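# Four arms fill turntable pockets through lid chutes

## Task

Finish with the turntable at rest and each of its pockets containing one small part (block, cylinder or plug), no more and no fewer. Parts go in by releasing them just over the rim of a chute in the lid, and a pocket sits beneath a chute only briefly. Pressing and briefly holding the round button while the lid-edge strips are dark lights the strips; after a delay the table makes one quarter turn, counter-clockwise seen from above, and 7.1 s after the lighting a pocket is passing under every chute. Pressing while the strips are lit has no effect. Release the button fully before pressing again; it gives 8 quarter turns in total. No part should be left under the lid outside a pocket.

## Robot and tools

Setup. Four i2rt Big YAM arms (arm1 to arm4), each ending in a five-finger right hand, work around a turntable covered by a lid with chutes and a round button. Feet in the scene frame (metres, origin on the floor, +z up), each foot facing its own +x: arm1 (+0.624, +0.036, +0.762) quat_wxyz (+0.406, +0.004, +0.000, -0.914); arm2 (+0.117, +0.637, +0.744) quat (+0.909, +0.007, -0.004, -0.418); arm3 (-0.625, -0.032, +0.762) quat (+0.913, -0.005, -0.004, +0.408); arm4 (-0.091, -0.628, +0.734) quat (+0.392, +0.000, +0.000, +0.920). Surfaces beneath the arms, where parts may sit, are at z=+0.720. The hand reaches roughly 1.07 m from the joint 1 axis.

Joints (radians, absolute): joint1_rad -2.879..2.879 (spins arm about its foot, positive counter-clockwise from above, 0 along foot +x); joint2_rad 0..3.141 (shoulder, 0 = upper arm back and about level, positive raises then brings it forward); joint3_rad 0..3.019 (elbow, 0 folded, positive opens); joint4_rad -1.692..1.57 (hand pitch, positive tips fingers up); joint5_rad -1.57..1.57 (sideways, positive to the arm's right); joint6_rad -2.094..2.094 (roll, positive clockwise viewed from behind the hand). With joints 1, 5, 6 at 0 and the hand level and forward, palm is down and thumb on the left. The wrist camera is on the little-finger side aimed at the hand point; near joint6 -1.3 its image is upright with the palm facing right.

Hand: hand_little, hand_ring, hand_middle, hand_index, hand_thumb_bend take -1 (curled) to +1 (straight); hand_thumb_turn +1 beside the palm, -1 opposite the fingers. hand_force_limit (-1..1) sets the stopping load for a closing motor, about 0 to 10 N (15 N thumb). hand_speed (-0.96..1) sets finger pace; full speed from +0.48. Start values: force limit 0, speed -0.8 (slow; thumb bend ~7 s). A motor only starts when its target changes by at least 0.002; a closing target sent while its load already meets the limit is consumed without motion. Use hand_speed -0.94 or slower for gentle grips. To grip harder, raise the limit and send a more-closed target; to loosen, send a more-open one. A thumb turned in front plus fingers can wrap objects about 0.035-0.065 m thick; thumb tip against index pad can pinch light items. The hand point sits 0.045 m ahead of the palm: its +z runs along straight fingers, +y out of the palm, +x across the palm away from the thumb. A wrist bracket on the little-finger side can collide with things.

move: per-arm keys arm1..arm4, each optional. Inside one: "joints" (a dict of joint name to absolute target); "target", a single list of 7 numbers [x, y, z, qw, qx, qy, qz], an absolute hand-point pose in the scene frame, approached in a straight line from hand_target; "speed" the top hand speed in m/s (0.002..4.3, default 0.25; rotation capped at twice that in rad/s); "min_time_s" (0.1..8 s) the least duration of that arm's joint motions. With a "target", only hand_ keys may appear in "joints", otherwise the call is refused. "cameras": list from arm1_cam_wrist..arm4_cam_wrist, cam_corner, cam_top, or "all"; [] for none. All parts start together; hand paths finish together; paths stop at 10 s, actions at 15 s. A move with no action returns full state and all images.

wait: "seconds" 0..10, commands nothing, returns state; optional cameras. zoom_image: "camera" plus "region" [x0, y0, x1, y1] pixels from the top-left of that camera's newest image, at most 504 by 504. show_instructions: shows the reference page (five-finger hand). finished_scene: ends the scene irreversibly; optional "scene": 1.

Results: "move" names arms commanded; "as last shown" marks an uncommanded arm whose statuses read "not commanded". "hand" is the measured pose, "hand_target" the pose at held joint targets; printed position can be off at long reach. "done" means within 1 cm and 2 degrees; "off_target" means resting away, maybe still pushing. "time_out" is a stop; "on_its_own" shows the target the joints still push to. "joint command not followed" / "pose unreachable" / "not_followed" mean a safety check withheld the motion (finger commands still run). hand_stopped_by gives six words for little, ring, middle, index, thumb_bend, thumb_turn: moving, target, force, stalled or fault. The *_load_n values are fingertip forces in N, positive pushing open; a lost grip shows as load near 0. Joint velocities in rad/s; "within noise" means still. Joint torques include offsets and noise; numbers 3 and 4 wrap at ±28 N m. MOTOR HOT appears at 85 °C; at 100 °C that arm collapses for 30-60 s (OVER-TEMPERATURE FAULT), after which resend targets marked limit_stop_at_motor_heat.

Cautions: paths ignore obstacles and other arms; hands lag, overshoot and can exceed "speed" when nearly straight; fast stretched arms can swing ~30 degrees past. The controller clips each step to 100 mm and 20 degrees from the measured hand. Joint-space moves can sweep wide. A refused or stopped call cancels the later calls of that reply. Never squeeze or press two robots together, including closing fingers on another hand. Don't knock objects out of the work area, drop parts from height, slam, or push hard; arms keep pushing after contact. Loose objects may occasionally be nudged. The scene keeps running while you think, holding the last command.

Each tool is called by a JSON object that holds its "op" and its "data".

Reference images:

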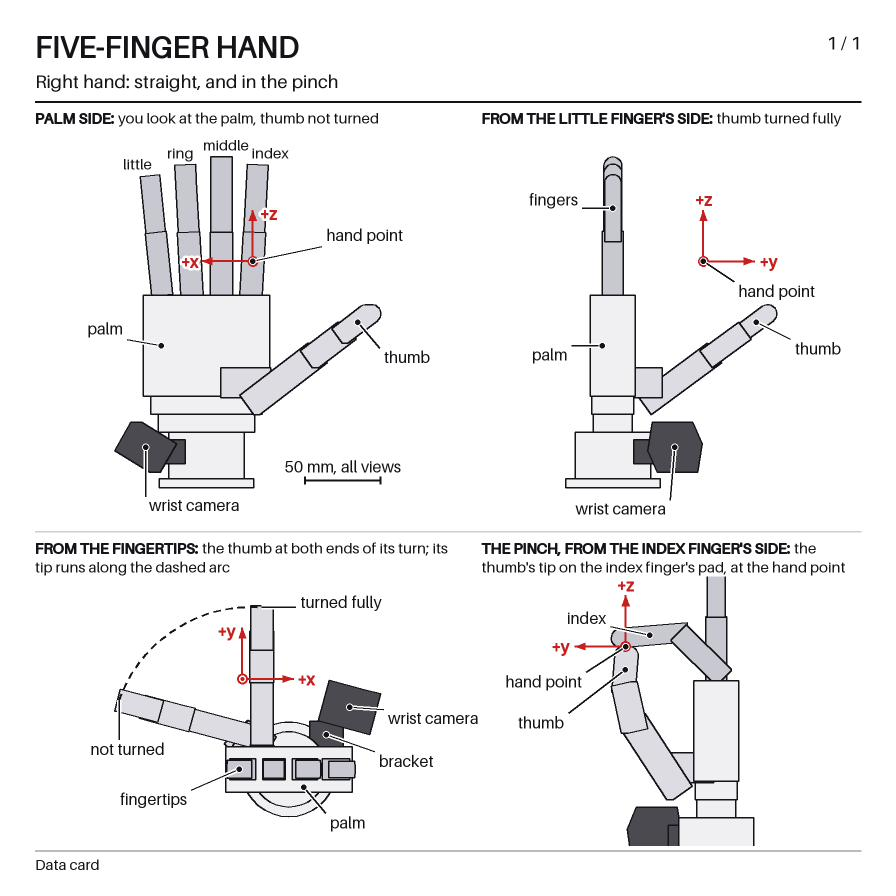

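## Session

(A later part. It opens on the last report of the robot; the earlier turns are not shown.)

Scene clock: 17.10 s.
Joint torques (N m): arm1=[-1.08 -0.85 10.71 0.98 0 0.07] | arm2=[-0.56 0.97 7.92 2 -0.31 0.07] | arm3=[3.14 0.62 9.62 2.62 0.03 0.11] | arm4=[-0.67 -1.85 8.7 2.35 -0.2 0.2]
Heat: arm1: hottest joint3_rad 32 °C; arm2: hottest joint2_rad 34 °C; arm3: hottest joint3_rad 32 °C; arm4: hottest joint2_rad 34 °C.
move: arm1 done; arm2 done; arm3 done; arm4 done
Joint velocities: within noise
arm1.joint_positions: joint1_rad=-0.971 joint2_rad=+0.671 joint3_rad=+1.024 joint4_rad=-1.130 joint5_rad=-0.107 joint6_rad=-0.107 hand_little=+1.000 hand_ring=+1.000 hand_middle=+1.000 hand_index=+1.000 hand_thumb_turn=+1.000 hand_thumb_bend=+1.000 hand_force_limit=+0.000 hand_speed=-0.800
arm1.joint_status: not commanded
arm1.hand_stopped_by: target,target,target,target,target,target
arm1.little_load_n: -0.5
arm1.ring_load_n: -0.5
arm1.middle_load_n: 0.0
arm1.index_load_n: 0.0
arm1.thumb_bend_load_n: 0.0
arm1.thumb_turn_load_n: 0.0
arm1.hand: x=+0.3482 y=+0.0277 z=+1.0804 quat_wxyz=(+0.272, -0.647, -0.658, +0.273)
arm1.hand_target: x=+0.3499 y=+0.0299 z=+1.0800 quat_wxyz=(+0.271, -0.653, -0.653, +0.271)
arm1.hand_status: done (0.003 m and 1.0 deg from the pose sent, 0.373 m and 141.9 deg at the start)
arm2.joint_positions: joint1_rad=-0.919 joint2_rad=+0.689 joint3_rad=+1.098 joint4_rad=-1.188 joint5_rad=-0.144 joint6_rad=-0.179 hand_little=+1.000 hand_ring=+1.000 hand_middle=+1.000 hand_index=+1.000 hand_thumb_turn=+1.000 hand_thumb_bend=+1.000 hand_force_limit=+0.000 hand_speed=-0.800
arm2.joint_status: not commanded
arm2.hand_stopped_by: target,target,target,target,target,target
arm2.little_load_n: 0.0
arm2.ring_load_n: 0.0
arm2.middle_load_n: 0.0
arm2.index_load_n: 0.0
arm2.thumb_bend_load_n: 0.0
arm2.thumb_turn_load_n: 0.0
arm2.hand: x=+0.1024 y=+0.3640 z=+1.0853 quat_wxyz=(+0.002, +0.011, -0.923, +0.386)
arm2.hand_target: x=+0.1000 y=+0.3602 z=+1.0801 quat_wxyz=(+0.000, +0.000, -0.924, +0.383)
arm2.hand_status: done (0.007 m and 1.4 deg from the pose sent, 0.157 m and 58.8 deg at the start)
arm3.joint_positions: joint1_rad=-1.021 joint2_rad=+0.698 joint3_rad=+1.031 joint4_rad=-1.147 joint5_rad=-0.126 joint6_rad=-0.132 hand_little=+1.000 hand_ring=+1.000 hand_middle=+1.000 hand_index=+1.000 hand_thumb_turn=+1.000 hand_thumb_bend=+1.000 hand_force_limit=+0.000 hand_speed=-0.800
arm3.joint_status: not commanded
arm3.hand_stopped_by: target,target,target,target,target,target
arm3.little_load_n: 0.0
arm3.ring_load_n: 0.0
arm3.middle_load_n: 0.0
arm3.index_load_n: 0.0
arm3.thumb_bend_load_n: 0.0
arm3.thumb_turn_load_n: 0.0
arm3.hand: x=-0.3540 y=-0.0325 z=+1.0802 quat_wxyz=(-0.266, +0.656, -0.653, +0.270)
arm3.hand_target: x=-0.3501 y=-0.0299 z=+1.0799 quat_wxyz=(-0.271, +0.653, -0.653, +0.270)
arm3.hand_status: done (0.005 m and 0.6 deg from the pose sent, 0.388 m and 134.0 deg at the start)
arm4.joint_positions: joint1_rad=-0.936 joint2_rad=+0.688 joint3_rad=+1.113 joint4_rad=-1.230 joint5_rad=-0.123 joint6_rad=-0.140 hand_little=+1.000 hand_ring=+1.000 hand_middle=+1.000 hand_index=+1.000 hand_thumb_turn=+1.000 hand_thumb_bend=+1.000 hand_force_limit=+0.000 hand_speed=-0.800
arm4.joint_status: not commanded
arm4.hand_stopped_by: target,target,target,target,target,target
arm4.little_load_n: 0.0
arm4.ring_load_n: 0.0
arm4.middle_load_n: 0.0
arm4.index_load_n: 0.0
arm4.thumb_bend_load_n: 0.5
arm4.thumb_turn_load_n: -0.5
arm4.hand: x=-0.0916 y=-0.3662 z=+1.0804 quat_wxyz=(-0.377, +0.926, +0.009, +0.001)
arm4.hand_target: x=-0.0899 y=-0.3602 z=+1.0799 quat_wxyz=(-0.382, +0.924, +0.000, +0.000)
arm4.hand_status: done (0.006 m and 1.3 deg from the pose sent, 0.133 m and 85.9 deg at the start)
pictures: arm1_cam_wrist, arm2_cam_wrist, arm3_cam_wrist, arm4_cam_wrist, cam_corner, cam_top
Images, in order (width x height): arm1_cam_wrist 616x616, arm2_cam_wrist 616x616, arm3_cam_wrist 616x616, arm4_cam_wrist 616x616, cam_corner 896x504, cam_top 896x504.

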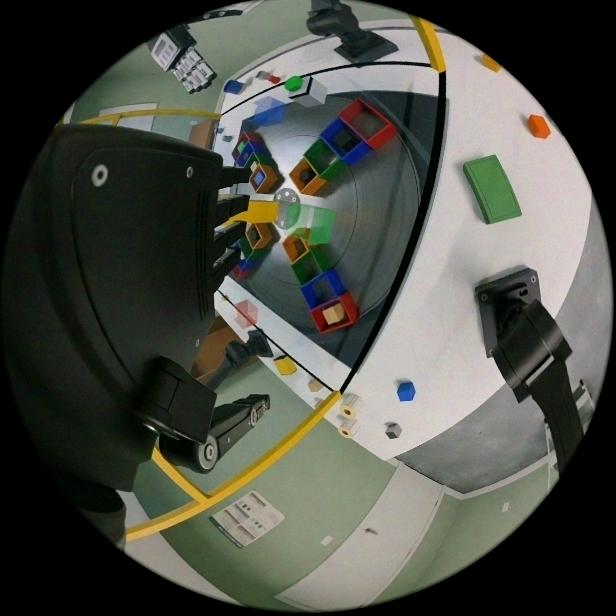

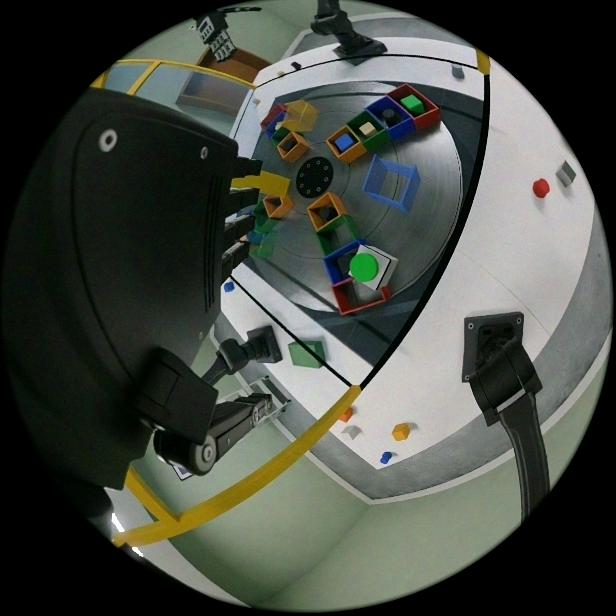

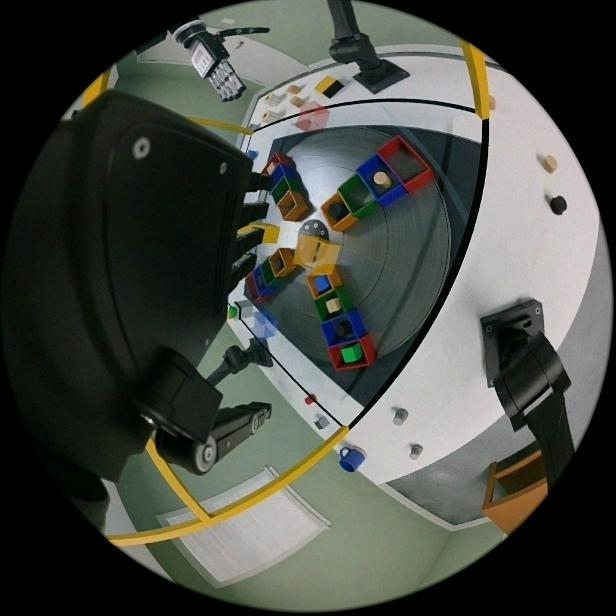

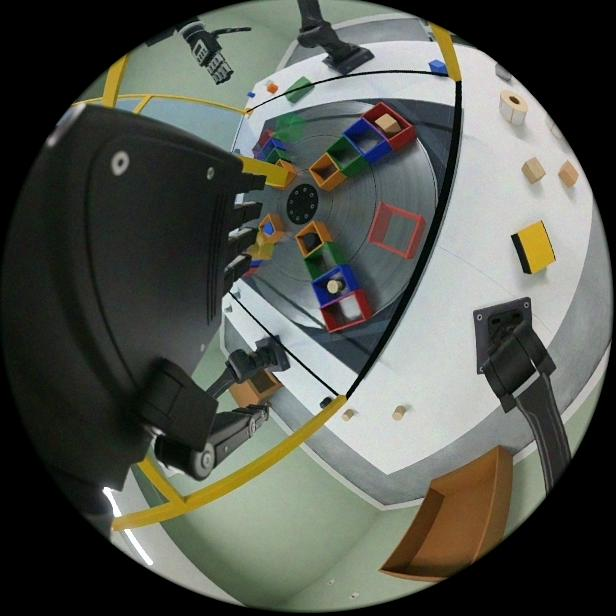

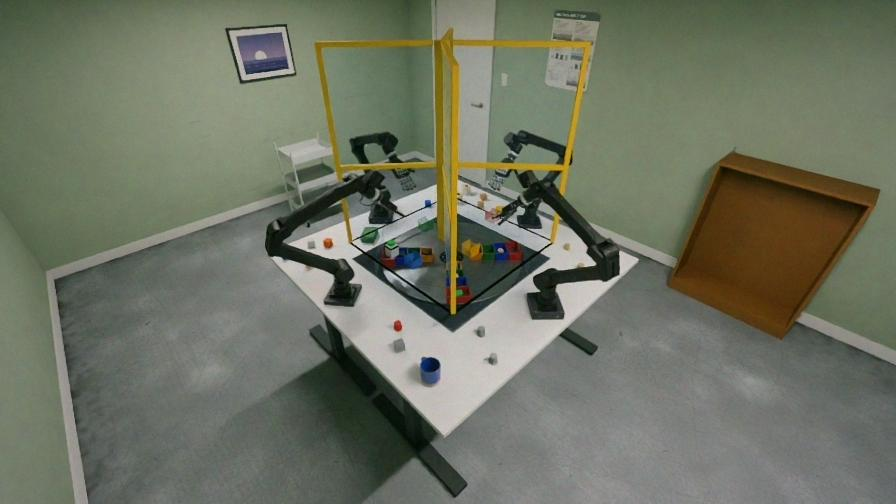

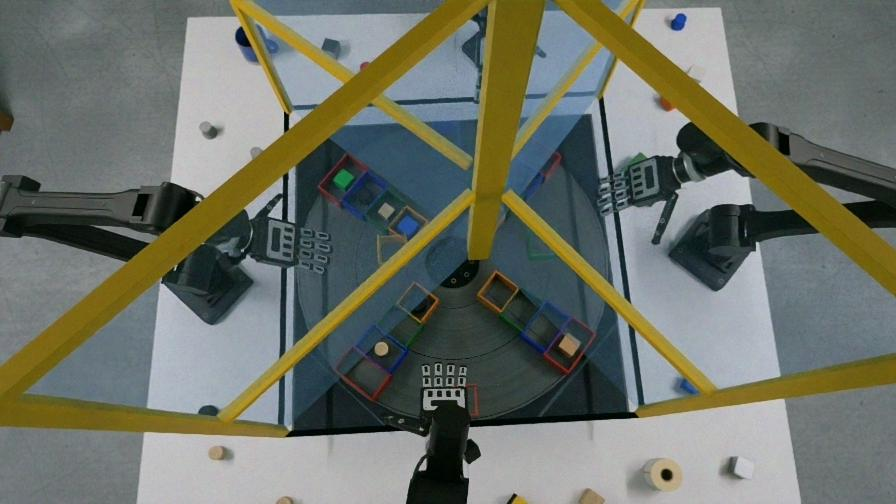

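{"op": "move", "data": {"arm1": {"target": [0.523, -0.31, 0.90, -0.0533, 0.1286, 0.9149, -0.3790], "joints": {"hand_thumb_turn": -1, "hand_little": -1, "hand_ring": -1, "hand_index": 0.5, "hand_middle": 0.5, "hand_speed": 0.0}}, "arm2": {"target": [-0.268, 0.635, 0.90, 0.2706, -0.6533, -0.6533, 0.2706], "joints": {"hand_thumb_turn": -1, "hand_little": -1, "hand_ring": -1, "hand_index": 0.5, "hand_middle": 0.5, "hand_speed": 0.0}}, "arm3": {"target": [-0.554, 0.35, 0.90, 0.3811, -0.92, 0.0845, -0.0350], "joints": {"hand_thumb_turn": -1, "hand_little": -1, "hand_ring": -1, "hand_index": 0.5, "hand_middle": 0.5, "hand_speed": 0.0}}, "arm4": {"target": [-0.432, -0.584, 0.90, 0.2873, -0.6936, -0.6104, 0.2528], "joints": {"hand_thumb_turn": -1, "hand_little": -1, "hand_ring": -1, "hand_index": 0.5, "hand_middle": 0.5, "hand_speed": 0.0}}, "cameras": ["all"]}}

Scene clock: 29.43 s.
Joint torques (N m): arm1=[0.21 -2.96 10.89 1.57 -0.08 -0.05] | arm2=[-0.38 -2.32 9.01 1.89 -0.01 0.07] | arm3=[2.78 -3.6 11.93 2.56 -0.07 -0.22] | arm4=[0.15 -4.25 9.59 2.33 -0.18 -0.06]
Heat: arm1: hottest joint3_rad 34 °C; arm2: hottest joint3_rad 35 °C; arm3: hottest joint3_rad 34 °C; arm4: hottest joint3_rad 36 °C.
move: arm1 done; arm2 done; arm3 off_target; arm4 done
Joint velocities: within noise
arm1.joint_positions: joint1_rad=+0.333 joint2_rad=+0.912 joint3_rad=+0.648 joint4_rad=-0.530 joint5_rad=-0.075 joint6_rad=-0.077 hand_little=-1.000 hand_ring=-1.000 hand_middle=+0.500 hand_index=+0.500 hand_thumb_turn=-1.000 hand_thumb_bend=+1.000 hand_force_limit=+0.000 hand_speed=+0.000
arm1.joint_status: all done
arm1.hand_stopped_by: target,target,target,target,target,target
arm1.little_load_n: 0.0
arm1.ring_load_n: 0.0
arm1.middle_load_n: 0.0
arm1.index_load_n: 0.0
arm1.thumb_bend_load_n: 0.0
arm1.thumb_turn_load_n: 0.0
arm1.hand: x=+0.5215 y=-0.3061 z=+0.8987 quat_wxyz=(+0.053, -0.137, -0.916, +0.374)
arm1.hand_target: x=+0.5230 y=-0.3099 z=+0.9001 quat_wxyz=(+0.053, -0.129, -0.915, +0.379)
arm1.hand_status: done (0.004 m and 1.1 deg from the pose sent, 0.421 m and 73.1 deg at the start)
arm2.joint_positions: joint1_rad=-2.385 joint2_rad=+0.959 joint3_rad=+0.729 joint4_rad=-0.552 joint5_rad=-0.090 joint6_rad=-0.086 hand_little=-1.000 hand_ring=-1.000 hand_middle=+0.500 hand_index=+0.500 hand_thumb_turn=-1.000 hand_thumb_bend=+1.000 hand_force_limit=+0.000 hand_speed=+0.000
arm2.joint_status: all done
arm2.hand_stopped_by: target,target,target,target,target,target
arm2.little_load_n: 0.0
arm2.ring_load_n: 0.0
arm2.middle_load_n: 0.0
arm2.index_load_n: 0.0
arm2.thumb_bend_load_n: 0.0
arm2.thumb_turn_load_n: 0.0
arm2.hand: x=-0.2640 y=+0.6320 z=+0.8997 quat_wxyz=(+0.268, -0.647, -0.662, +0.269)
arm2.hand_target: x=-0.2679 y=+0.6350 z=+0.9001 quat_wxyz=(+0.271, -0.653, -0.653, +0.271)
arm2.hand_status: done (0.005 m and 1.3 deg from the pose sent, 0.495 m and 91.1 deg at the start)
arm3.joint_positions: joint1_rad=+0.418 joint2_rad=+1.002 joint3_rad=+0.676 joint4_rad=-0.493 joint5_rad=-0.092 joint6_rad=-0.061 hand_little=-1.000 hand_ring=-1.000 hand_middle=+0.500 hand_index=+0.500 hand_thumb_turn=-1.000 hand_thumb_bend=+1.000 hand_force_limit=+0.000 hand_speed=+0.000
arm3.joint_status: all done
arm3.hand_stopped_by: target,target,target,target,target,target
arm3.little_load_n: 0.0
arm3.ring_load_n: 0.0
arm3.middle_load_n: 0.0
arm3.index_load_n: 0.0
arm3.thumb_bend_load_n: 0.0
arm3.thumb_turn_load_n: 0.0
arm3.hand: x=-0.5548 y=+0.3376 z=+0.8885 quat_wxyz=(-0.366, +0.925, -0.097, +0.032)
arm3.hand_target: x=-0.5541 y=+0.3496 z=+0.9003 quat_wxyz=(-0.381, +0.920, -0.085, +0.035)
arm3.hand_status: off_target (0.017 m and 2.3 deg from the pose sent, 0.468 m and 79.4 deg at the start)
arm4.joint_positions: joint1_rad=+0.553 joint2_rad=+0.847 joint3_rad=+0.688 joint4_rad=-0.651 joint5_rad=-0.083 joint6_rad=-0.071 hand_little=-1.000 hand_ring=-1.000 hand_middle=+0.500 hand_index=+0.500 hand_thumb_turn=-1.000 hand_thumb_bend=+1.000 hand_force_limit=+0.000 hand_speed=+0.000
arm4.joint_status: all done
arm4.hand_stopped_by: target,target,target,target,target,target
arm4.little_load_n: 0.5
arm4.ring_load_n: 0.0
arm4.middle_load_n: 0.0
arm4.index_load_n: 0.0
arm4.thumb_bend_load_n: 0.0
arm4.thumb_turn_load_n: 0.0
arm4.hand: x=-0.4274 y=-0.5843 z=+0.8979 quat_wxyz=(-0.279, +0.703, +0.606, -0.248)
arm4.hand_target: x=-0.4319 y=-0.5840 z=+0.9001 quat_wxyz=(-0.287, +0.694, +0.610, -0.253)
arm4.hand_status: done (0.005 m and 1.6 deg from the pose sent, 0.443 m and 81.8 deg at the start)
pictures: arm1_cam_wrist, arm2_cam_wrist, arm3_cam_wrist, arm4_cam_wrist, cam_corner, cam_top
Images, in order (width x height): arm1_cam_wrist 616x616, arm2_cam_wrist 616x616, arm3_cam_wrist 616x616, arm4_cam_wrist 616x616, cam_corner 896x504, cam_top 896x504.

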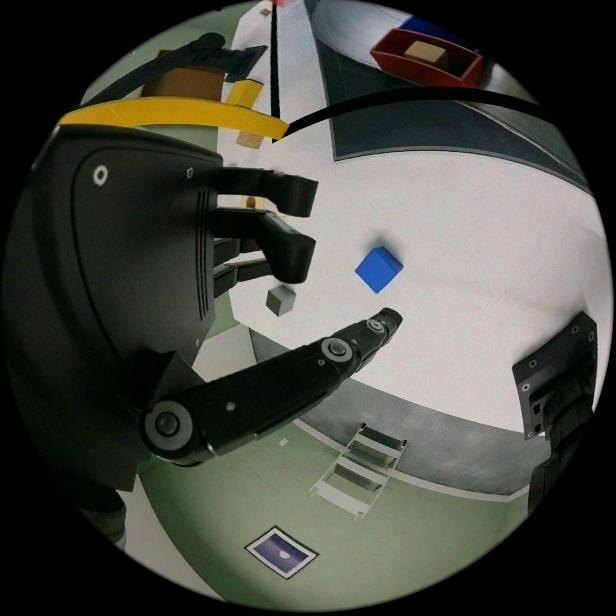

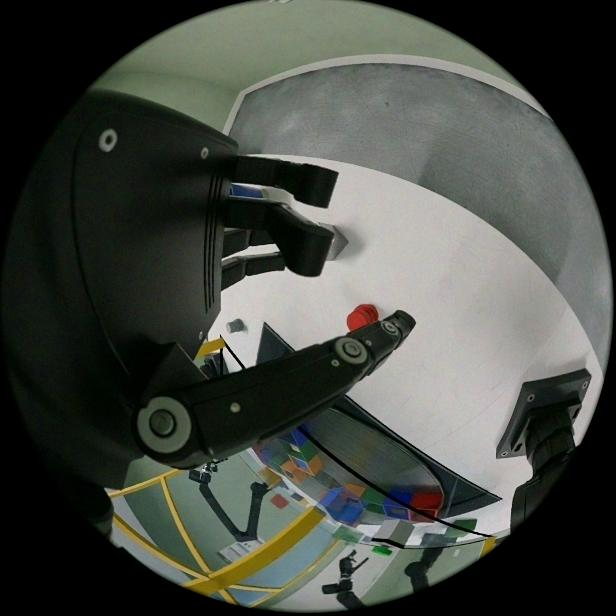

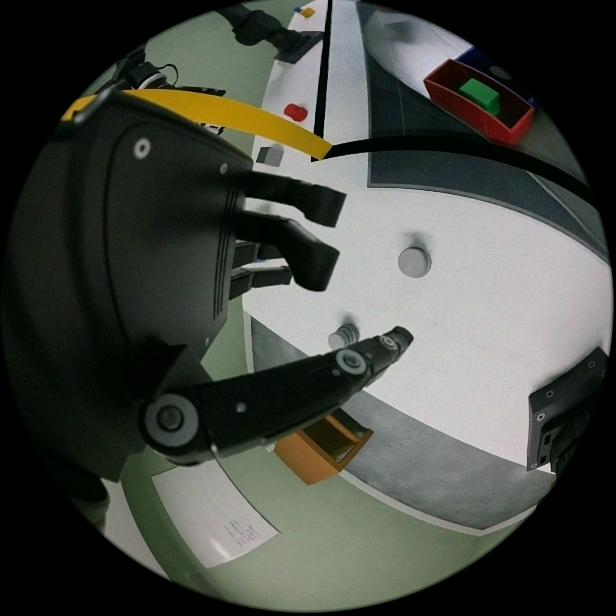

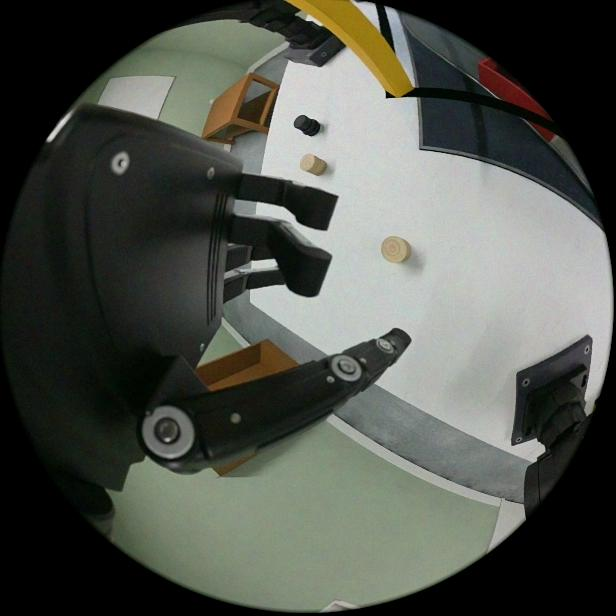

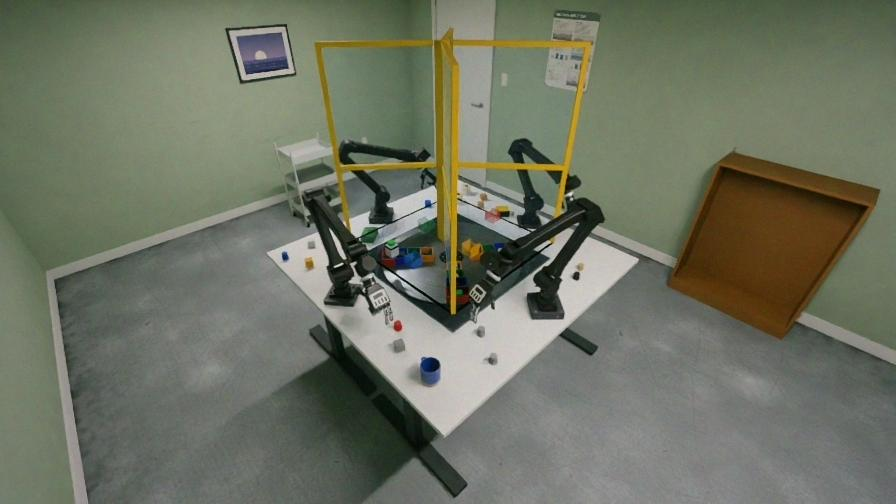

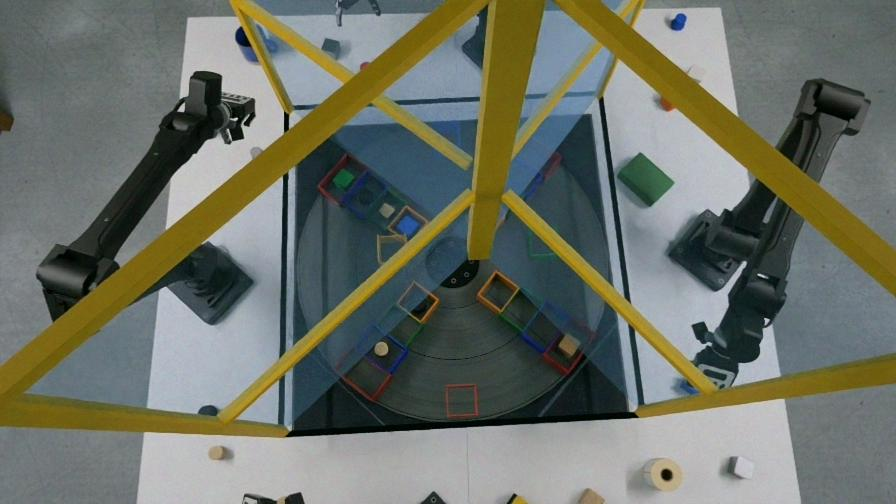

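{"op": "zoom_image", "data": {"camera": "arm2_cam_wrist", "region": [310, 210, 420, 350]}}

{"op": "zoom_image", "data": {"camera": "arm3_cam_wrist", "region": [310, 210, 450, 360]}}

{"op": "zoom_image", "data": {"camera": "arm1_cam_wrist", "region": [240, 210, 440, 360]}}

{"op": "zoom_image", "data": {"camera": "arm4_cam_wrist", "region": [240, 210, 440, 360]}}

Scaled by 3.600 from the camera's image (finer frame: 880x880).

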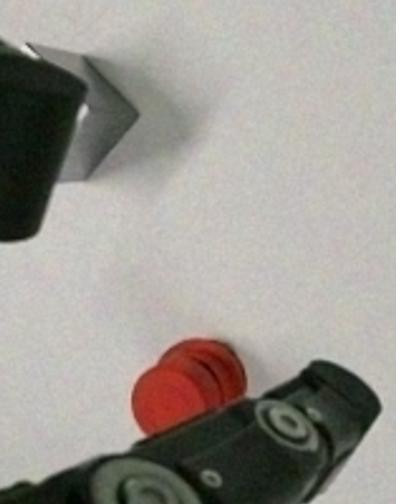

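Scaled by 3.360 from the camera's image (finer frame: 880x880).

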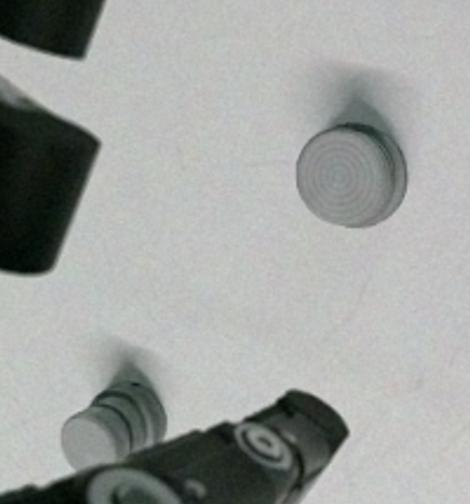

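Scaled by 2.520 from the camera's image (finer frame: 880x880).

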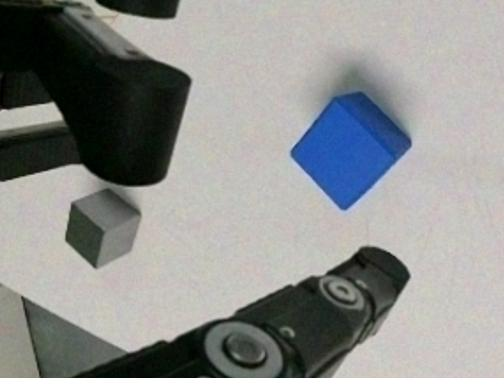

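Scaled by 2.520 from the camera's image (finer frame: 880x880).

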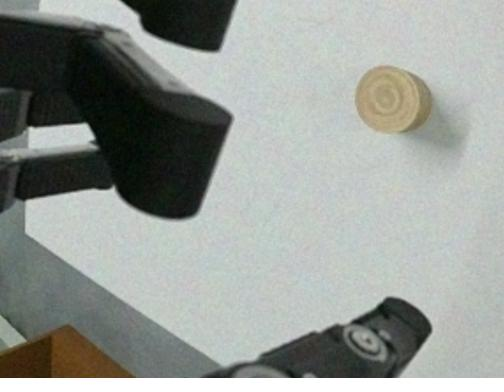

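{"op": "move", "data": {"arm1": {"target": [0.5295, -0.3153, 0.80, -0.0533, 0.1286, 0.9149, -0.3790], "joints": {"hand_thumb_bend": 0.6}}, "arm2": {"target": [-0.357, 0.638, 0.80, 0.2706, -0.6533, -0.6533, 0.2706], "joints": {"hand_thumb_bend": 0.6}}, "arm3": {"target": [-0.528, 0.307, 0.81, 0.3811, -0.92, 0.0845, -0.0350], "joints": {"hand_thumb_bend": 0.6}}, "arm4": {"target": [-0.4251, -0.5478, 0.80, 0.2873, -0.6936, -0.6104, 0.2528], "joints": {"hand_thumb_bend": 0.6}}, "cameras": ["arm1_cam_wrist", "arm2_cam_wrist", "arm3_cam_wrist", "arm4_cam_wrist"]}}

Scene clock: 35.23 s.
Joint torques (N m): arm1=[0.26 -3.78 9.09 1.62 0.04 0.07] | arm2=[1.03 -6.18 9.22 1.8 -0.01 0.08] | arm3=[1.44 -2.37 8.81 2.55 -0.14 -0.14] | arm4=[-0.67 -4.66 8.58 2.3 -0.27 -0.06]
Heat: arm1: hottest joint3_rad 34 °C; arm2: hottest joint3_rad 36 °C; arm3: hottest joint3_rad 35 °C; arm4: hottest joint3_rad 37 °C.
move: arm1 done; arm2 off_target; arm3 done; arm4 done
Joint velocities: within noise
arm1.joint_positions: joint1_rad=+0.358 joint2_rad=+1.090 joint3_rad=+0.462 joint4_rad=-0.160 joint5_rad=-0.059 joint6_rad=-0.073 hand_little=-1.000 hand_ring=-1.000 hand_middle=+0.500 hand_index=+0.500 hand_thumb_turn=-1.000 hand_thumb_bend=+0.600 hand_force_limit=+0.000 hand_speed=+0.000
arm1.joint_status: all done
arm1.hand_stopped_by: target,target,target,target,target,target
arm1.little_load_n: 0.0
arm1.ring_load_n: 0.0
arm1.middle_load_n: 0.0
arm1.index_load_n: 0.0
arm1.thumb_bend_load_n: 0.0
arm1.thumb_turn_load_n: 0.0
arm1.hand: x=+0.5260 y=-0.3122 z=+0.8006 quat_wxyz=(+0.055, -0.130, -0.916, +0.376)
arm1.hand_target: x=+0.5294 y=-0.3152 z=+0.8001 quat_wxyz=(+0.053, -0.129, -0.915, +0.379)
arm1.hand_status: done (0.005 m and 0.5 deg from the pose sent, 0.099 m and 1.1 deg at the start)
arm2.joint_positions: joint1_rad=-2.382 joint2_rad=+1.366 joint3_rad=+0.725 joint4_rad=-0.166 joint5_rad=-0.076 joint6_rad=-0.070 hand_little=-1.000 hand_ring=-1.000 hand_middle=+0.500 hand_index=+0.500 hand_thumb_turn=-1.000 hand_thumb_bend=+0.600 hand_force_limit=+0.000 hand_speed=+0.000
arm2.joint_status: all done
arm2.hand_stopped_by: target,target,target,target,target,target
arm2.little_load_n: 0.0
arm2.ring_load_n: 0.0
arm2.middle_load_n: 0.0
arm2.index_load_n: 0.0
arm2.thumb_bend_load_n: 0.0
arm2.thumb_turn_load_n: 0.0
arm2.hand: x=-0.3423 y=+0.6419 z=+0.7893 quat_wxyz=(+0.261, -0.657, -0.658, +0.259)
arm2.hand_target: x=-0.3564 y=+0.6379 z=+0.8003 quat_wxyz=(+0.270, -0.653, -0.653, +0.271)
arm2.hand_status: off_target (0.019 m and 1.9 deg from the pose sent, 0.136 m and 1.3 deg at the start)
arm3.joint_positions: joint1_rad=+0.299 joint2_rad=+1.044 joint3_rad=+0.468 joint4_rad=-0.227 joint5_rad=-0.189 joint6_rad=-0.161 hand_little=-1.000 hand_ring=-1.000 hand_middle=+0.500 hand_index=+0.500 hand_thumb_turn=-1.000 hand_thumb_bend=+0.600 hand_force_limit=+0.000 hand_speed=+0.000
arm3.joint_status: all done
arm3.hand_stopped_by: target,target,target,target,target,target
arm3.little_load_n: 0.0
arm3.ring_load_n: 0.0
arm3.middle_load_n: 0.0
arm3.index_load_n: 0.0
arm3.thumb_bend_load_n: 0.0
arm3.thumb_turn_load_n: 0.0
arm3.hand: x=-0.5331 y=+0.3061 z=+0.8122 quat_wxyz=(-0.380, +0.921, -0.087, +0.031)
arm3.hand_target: x=-0.5281 y=+0.3069 z=+0.8101 quat_wxyz=(-0.381, +0.920, -0.085, +0.035)
arm3.hand_status: done (0.006 m and 0.6 deg from the pose sent, 0.088 m and 2.3 deg at the start)
arm4.joint_positions: joint1_rad=+0.419 joint2_rad=+0.987 joint3_rad=+0.486 joint4_rad=-0.319 joint5_rad=-0.183 joint6_rad=-0.175 hand_little=-1.000 hand_ring=-1.000 hand_middle=+0.500 hand_index=+0.500 hand_thumb_turn=-1.000 hand_thumb_bend=+0.600 hand_force_limit=+0.000 hand_speed=+0.000
arm4.joint_status: all done
arm4.hand_stopped_by: target,target,target,target,target,target
arm4.little_load_n: 0.0
arm4.ring_load_n: 0.0
arm4.middle_load_n: 0.0
arm4.index_load_n: 0.0
arm4.thumb_bend_load_n: 0.0
arm4.thumb_turn_load_n: 0.0
arm4.hand: x=-0.4221 y=-0.5518 z=+0.7993 quat_wxyz=(-0.278, +0.699, +0.608, -0.251)
arm4.hand_target: x=-0.4251 y=-0.5478 z=+0.8002 quat_wxyz=(-0.287, +0.694, +0.610, -0.253)
arm4.hand_status: done (0.005 m and 1.3 deg from the pose sent, 0.104 m and 1.6 deg at the start)
Images, in order (width x height): arm1_cam_wrist 616x616, arm2_cam_wrist 616x616, arm3_cam_wrist 616x616, arm4_cam_wrist 616x616.

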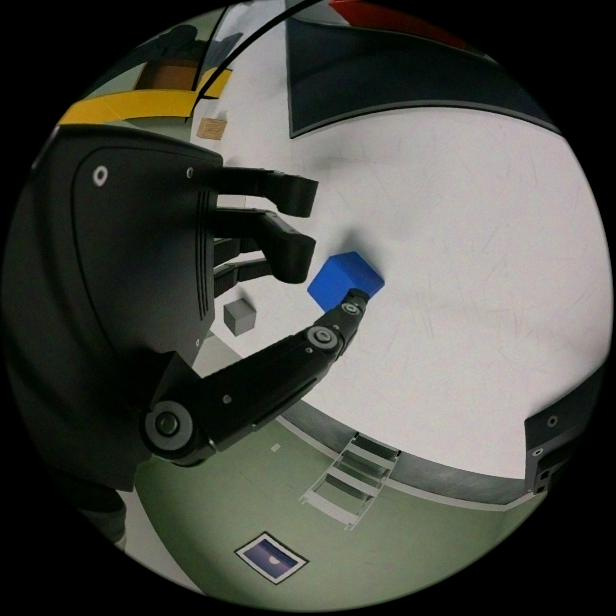

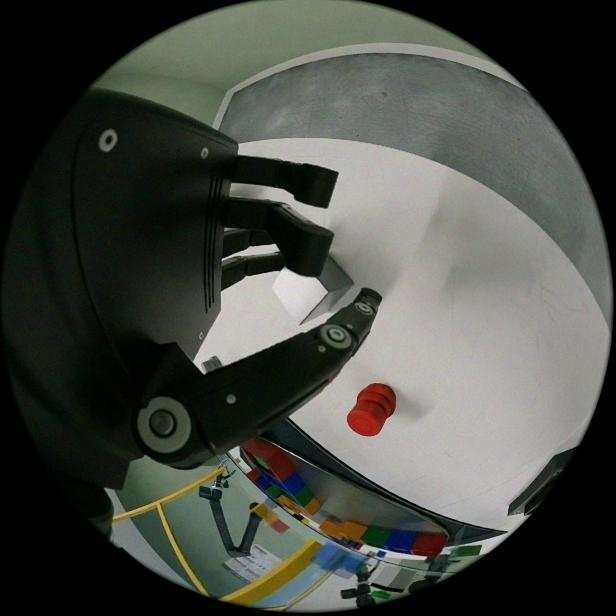

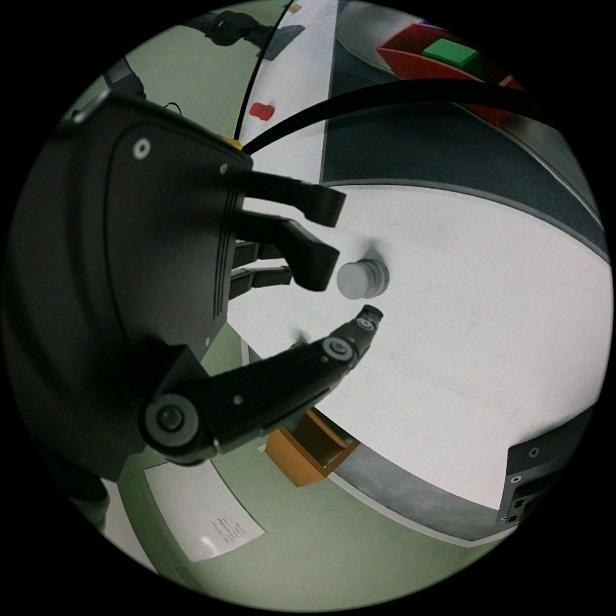

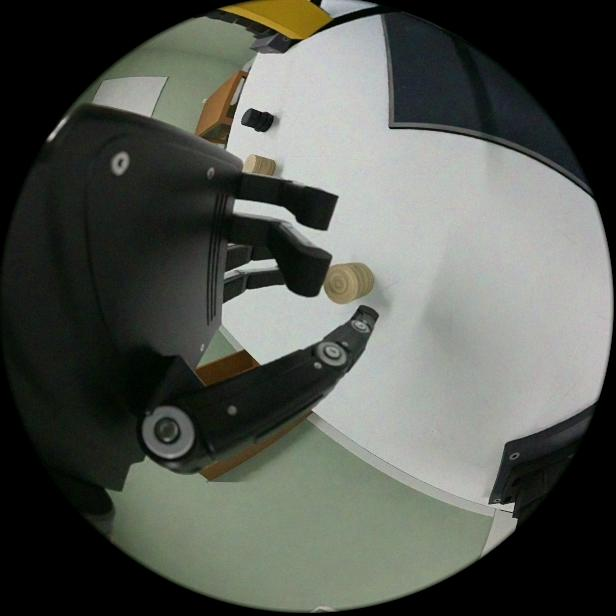

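{"op": "move", "data": {"arm2": {"target": [-0.3845, 0.614, 0.80, 0.2706, -0.6533, -0.6533, 0.2706]}}}

{"op": "move", "data": {"arm1": {"target": [0.5346, -0.320, 0.748, -0.0533, 0.1286, 0.9149, -0.3790], "speed": 0.1}, "arm2": {"target": [-0.3845, 0.614, 0.761, 0.2706, -0.6533, -0.6533, 0.2706], "speed": 0.1}, "arm3": {"target": [-0.525, 0.299, 0.747, 0.3811, -0.92, 0.0845, -0.0350], "speed": 0.1}, "arm4": {"target": [-0.428, -0.550, 0.749, 0.2873, -0.6936, -0.6104, 0.2528], "speed": 0.1}, "cameras": ["arm1_cam_wrist", "arm2_cam_wrist", "arm3_cam_wrist", "arm4_cam_wrist"]}}

Scene clock: 37.77 s.
Joint torques (N m): arm1=[0.5 -3.72 9.05 1.63 0.04 0.08] | arm2=[0.62 -6.18 10.15 1.78 0.02 0.09] | arm3=[1.14 -2.49 8.84 2.61 -0.15 -0.18] | arm4=[-0.62 -4.66 8.58 2.3 -0.28 -0.07]
Heat: arm1: hottest joint3_rad 34 °C; arm2: hottest joint3_rad 36 °C; arm3: hottest joint3_rad 35 °C; arm4: hottest joint3_rad 37 °C.
move: arm2 off_target
Joint velocities: within noise
arm1, arm3, arm4: as last shown
arm1.joint_positions: joint1_rad=+0.358 joint2_rad=+1.090 joint3_rad=+0.462 joint4_rad=-0.160 joint5_rad=-0.059 joint6_rad=-0.072 hand_little=-1.000 hand_ring=-1.000 hand_middle=+0.500 hand_index=+0.500 hand_thumb_turn=-1.000 hand_thumb_bend=+0.600 hand_force_limit=+0.000 hand_speed=+0.000
arm1.hand: x=+0.5261 y=-0.3123 z=+0.8006 quat_wxyz=(+0.055, -0.131, -0.916, +0.376)
arm1.hand_target: x=+0.5295 y=-0.3152 z=+0.8001 quat_wxyz=(+0.053, -0.129, -0.915, +0.379)
arm2.joint_positions: joint1_rad=-2.310 joint2_rad=+1.415 joint3_rad=+0.782 joint4_rad=-0.164 joint5_rad=-0.028 joint6_rad=-0.025 hand_little=-1.000 hand_ring=-1.000 hand_middle=+0.500 hand_index=+0.500 hand_thumb_turn=-1.000 hand_thumb_bend=+0.600 hand_force_limit=+0.000 hand_speed=+0.000
arm2.joint_status: not commanded
arm2.hand_stopped_by: target,target,target,target,target,target
arm2.little_load_n: 0.0
arm2.ring_load_n: 0.0
arm2.middle_load_n: 0.0
arm2.index_load_n: 0.0
arm2.thumb_bend_load_n: 0.0
arm2.thumb_turn_load_n: 0.0
arm2.hand: x=-0.3662 y=+0.6163 z=+0.7919 quat_wxyz=(+0.263, -0.653, -0.660, +0.261)
arm2.hand_target: x=-0.3838 y=+0.6140 z=+0.8005 quat_wxyz=(+0.271, -0.653, -0.653, +0.271)
arm2.hand_status: off_target (0.020 m and 1.6 deg from the pose sent, 0.052 m and 1.9 deg at the start)
arm4.ring_load_n: 0.5
arm4.thumb_turn_load_n: 0.5
arm4.hand: x=-0.4220 y=-0.5518 z=+0.7993 quat_wxyz=(-0.278, +0.699, +0.609, -0.251)
pictures: none

Scene clock: 39.13 s.
Joint torques (N m): arm1=[0.5 -3.43 7.1 1.42 0.03 0.07] | arm2=[0.67 -4.54 6.45 1.66 0.06 0.05] | arm3=[0.97 -3.43 7.02 2.61 -0.15 -0.16] | arm4=[0.26 -4.72 7.02 2.26 -0.14 0.01]
Heat: arm1: hottest joint3_rad 34 °C; arm2: hottest joint3_rad 36 °C; arm3: hottest joint3_rad 35 °C; arm4: hottest joint3_rad 37 °C.
move: arm1 off_target; arm2 off_target; arm3 done; arm4 done
Joint velocities: within noise
arm1.joint_positions: joint1_rad=+0.379 joint2_rad=+1.246 joint3_rad=+0.404 joint4_rad=+0.084 joint5_rad=-0.043 joint6_rad=-0.056 hand_little=-1.000 hand_ring=-1.000 hand_middle=+0.500 hand_index=+0.500 hand_thumb_turn=-1.000 hand_thumb_bend=+0.600 hand_force_limit=+0.000 hand_speed=+0.000
arm1.joint_status: not commanded
arm1.hand_stopped_by: target,target,target,target,target,target
arm1.little_load_n: 0.0
arm1.ring_load_n: 0.5
arm1.middle_load_n: 0.0
arm1.index_load_n: 0.0
arm1.thumb_bend_load_n: 0.0
arm1.thumb_turn_load_n: 0.0
arm1.hand: x=+0.5280 y=-0.3237 z=+0.7575 quat_wxyz=(+0.058, -0.130, -0.910, +0.389)
arm1.hand_target: x=+0.5346 y=-0.3196 z=+0.7484 quat_wxyz=(+0.053, -0.129, -0.915, +0.379)
arm1.hand_status: off_target (0.012 m and 1.4 deg from the pose sent, 0.054 m and 0.5 deg at the start)
arm2.joint_positions: joint1_rad=-2.310 joint2_rad=+1.462 joint3_rad=+0.782 joint4_rad=-0.037 joint5_rad=-0.028 joint6_rad=-0.022 hand_little=-1.000 hand_ring=-1.000 hand_middle=+0.500 hand_index=+0.500 hand_thumb_turn=-1.000 hand_thumb_bend=+0.600 hand_force_limit=+0.000 hand_speed=+0.000
arm2.joint_status: not commanded
arm2.hand_stopped_by: target,target,target,target,target,target
arm2.little_load_n: 0.0
arm2.ring_load_n: 0.0
arm2.middle_load_n: 0.0
arm2.index_load_n: 0.0
arm2.thumb_bend_load_n: 0.5
arm2.thumb_turn_load_n: -0.5
arm2.hand: x=-0.3916 y=+0.6170 z=+0.7888 quat_wxyz=(+0.290, -0.643, -0.648, +0.286)
arm2.hand_target: x=-0.3831 y=+0.6142 z=+0.7624 quat_wxyz=(+0.271, -0.653, -0.653, +0.271)
arm2.hand_status: off_target (0.029 m and 3.1 deg from the pose sent, 0.036 m and 1.6 deg at the start)
arm3.joint_positions: joint1_rad=+0.280 joint2_rad=+1.219 joint3_rad=+0.366 joint4_rad=+0.050 joint5_rad=-0.203 joint6_rad=-0.176 hand_little=-1.000 hand_ring=-1.000 hand_middle=+0.500 hand_index=+0.500 hand_thumb_turn=-1.000 hand_thumb_bend=+0.600 hand_force_limit=+0.000 hand_speed=+0.000
arm3.joint_status: not commanded
arm3.hand_stopped_by: target,target,target,target,target,target
arm3.little_load_n: 0.0
arm3.ring_load_n: 0.0
arm3.middle_load_n: 0.0
arm3.index_load_n: 0.0
arm3.thumb_bend_load_n: 0.0
arm3.thumb_turn_load_n: 0.0
arm3.hand: x=-0.5297 y=+0.3002 z=+0.7502 quat_wxyz=(-0.381, +0.920, -0.086, +0.031)
arm3.hand_target: x=-0.5251 y=+0.2989 z=+0.7471 quat_wxyz=(-0.381, +0.920, -0.085, +0.035)
arm3.hand_status: done (0.006 m and 0.5 deg from the pose sent, 0.066 m and 0.6 deg at the start)
arm4.joint_positions: joint1_rad=+0.419 joint2_rad=+1.118 joint3_rad=+0.411 joint4_rad=-0.095 joint5_rad=-0.178 joint6_rad=-0.175 hand_little=-1.000 hand_ring=-1.000 hand_middle=+0.500 hand_index=+0.500 hand_thumb_turn=-1.000 hand_thumb_bend=+0.600 hand_force_limit=+0.000 hand_speed=+0.000
arm4.joint_status: not commanded
arm4.hand_stopped_by: target,target,target,target,target,target
arm4.little_load_n: 0.5
arm4.ring_load_n: 0.0
arm4.middle_load_n: -0.5
arm4.index_load_n: 0.0
arm4.thumb_bend_load_n: 0.0
arm4.thumb_turn_load_n: 0.0
arm4.hand: x=-0.4287 y=-0.5481 z=+0.7540 quat_wxyz=(-0.287, +0.697, +0.606, -0.253)
arm4.hand_target: x=-0.4279 y=-0.5500 z=+0.7492 quat_wxyz=(-0.287, +0.694, +0.610, -0.253)
arm4.hand_status: done (0.005 m and 0.6 deg from the pose sent, 0.051 m and 1.3 deg at the start)
Images, in order (width x height): arm1_cam_wrist 616x616, arm2_cam_wrist 616x616, arm3_cam_wrist 616x616, arm4_cam_wrist 616x616.

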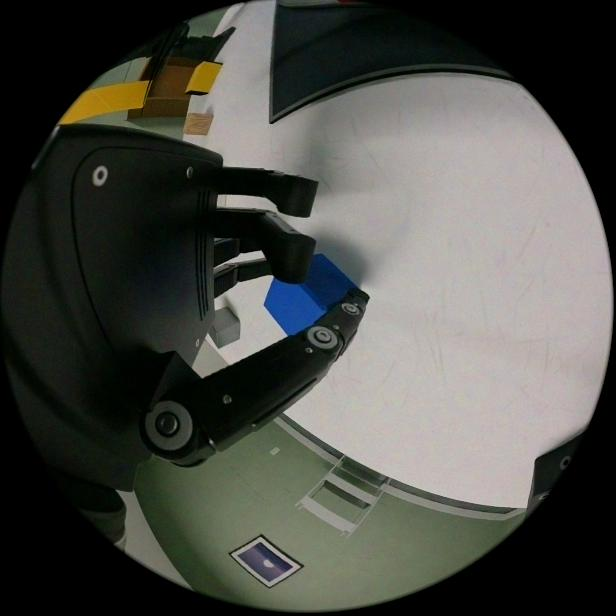

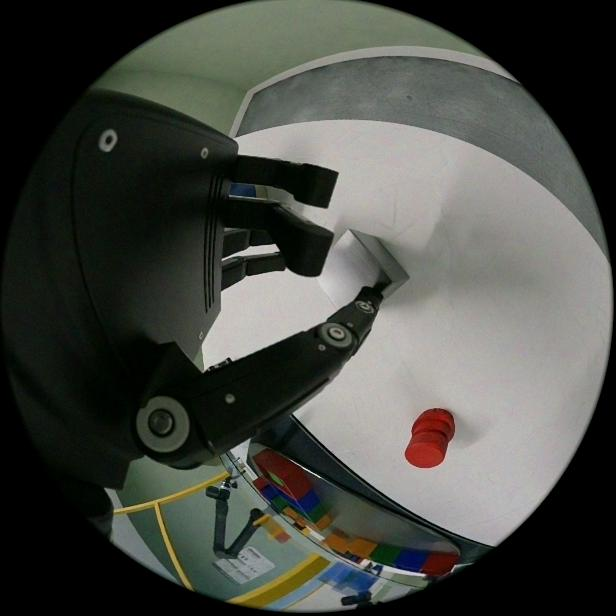

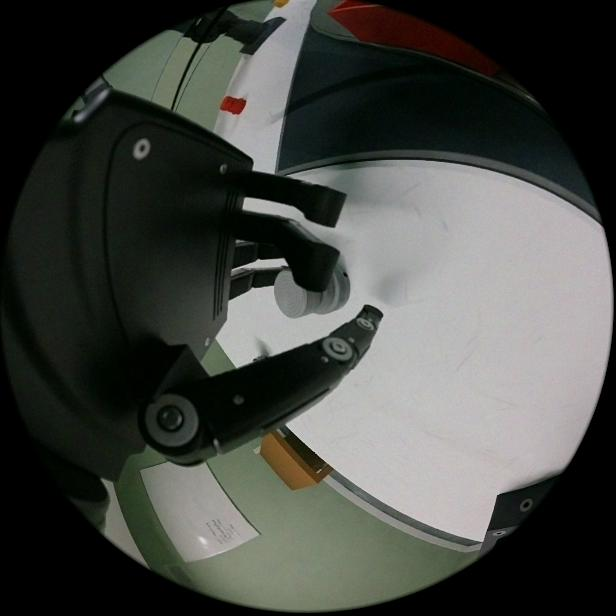

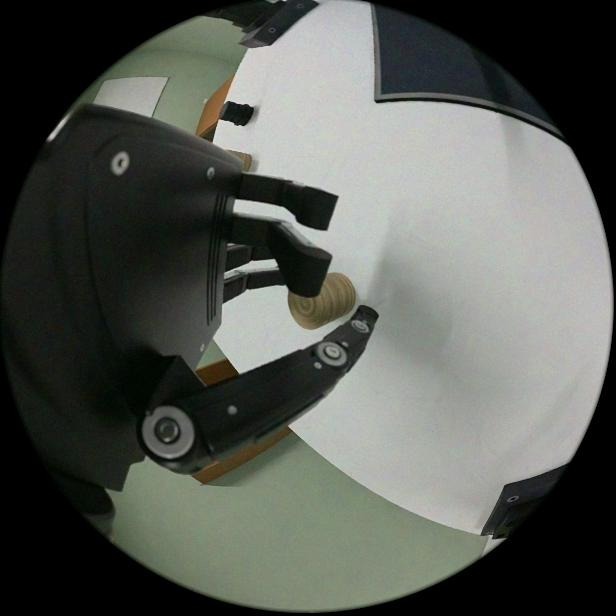

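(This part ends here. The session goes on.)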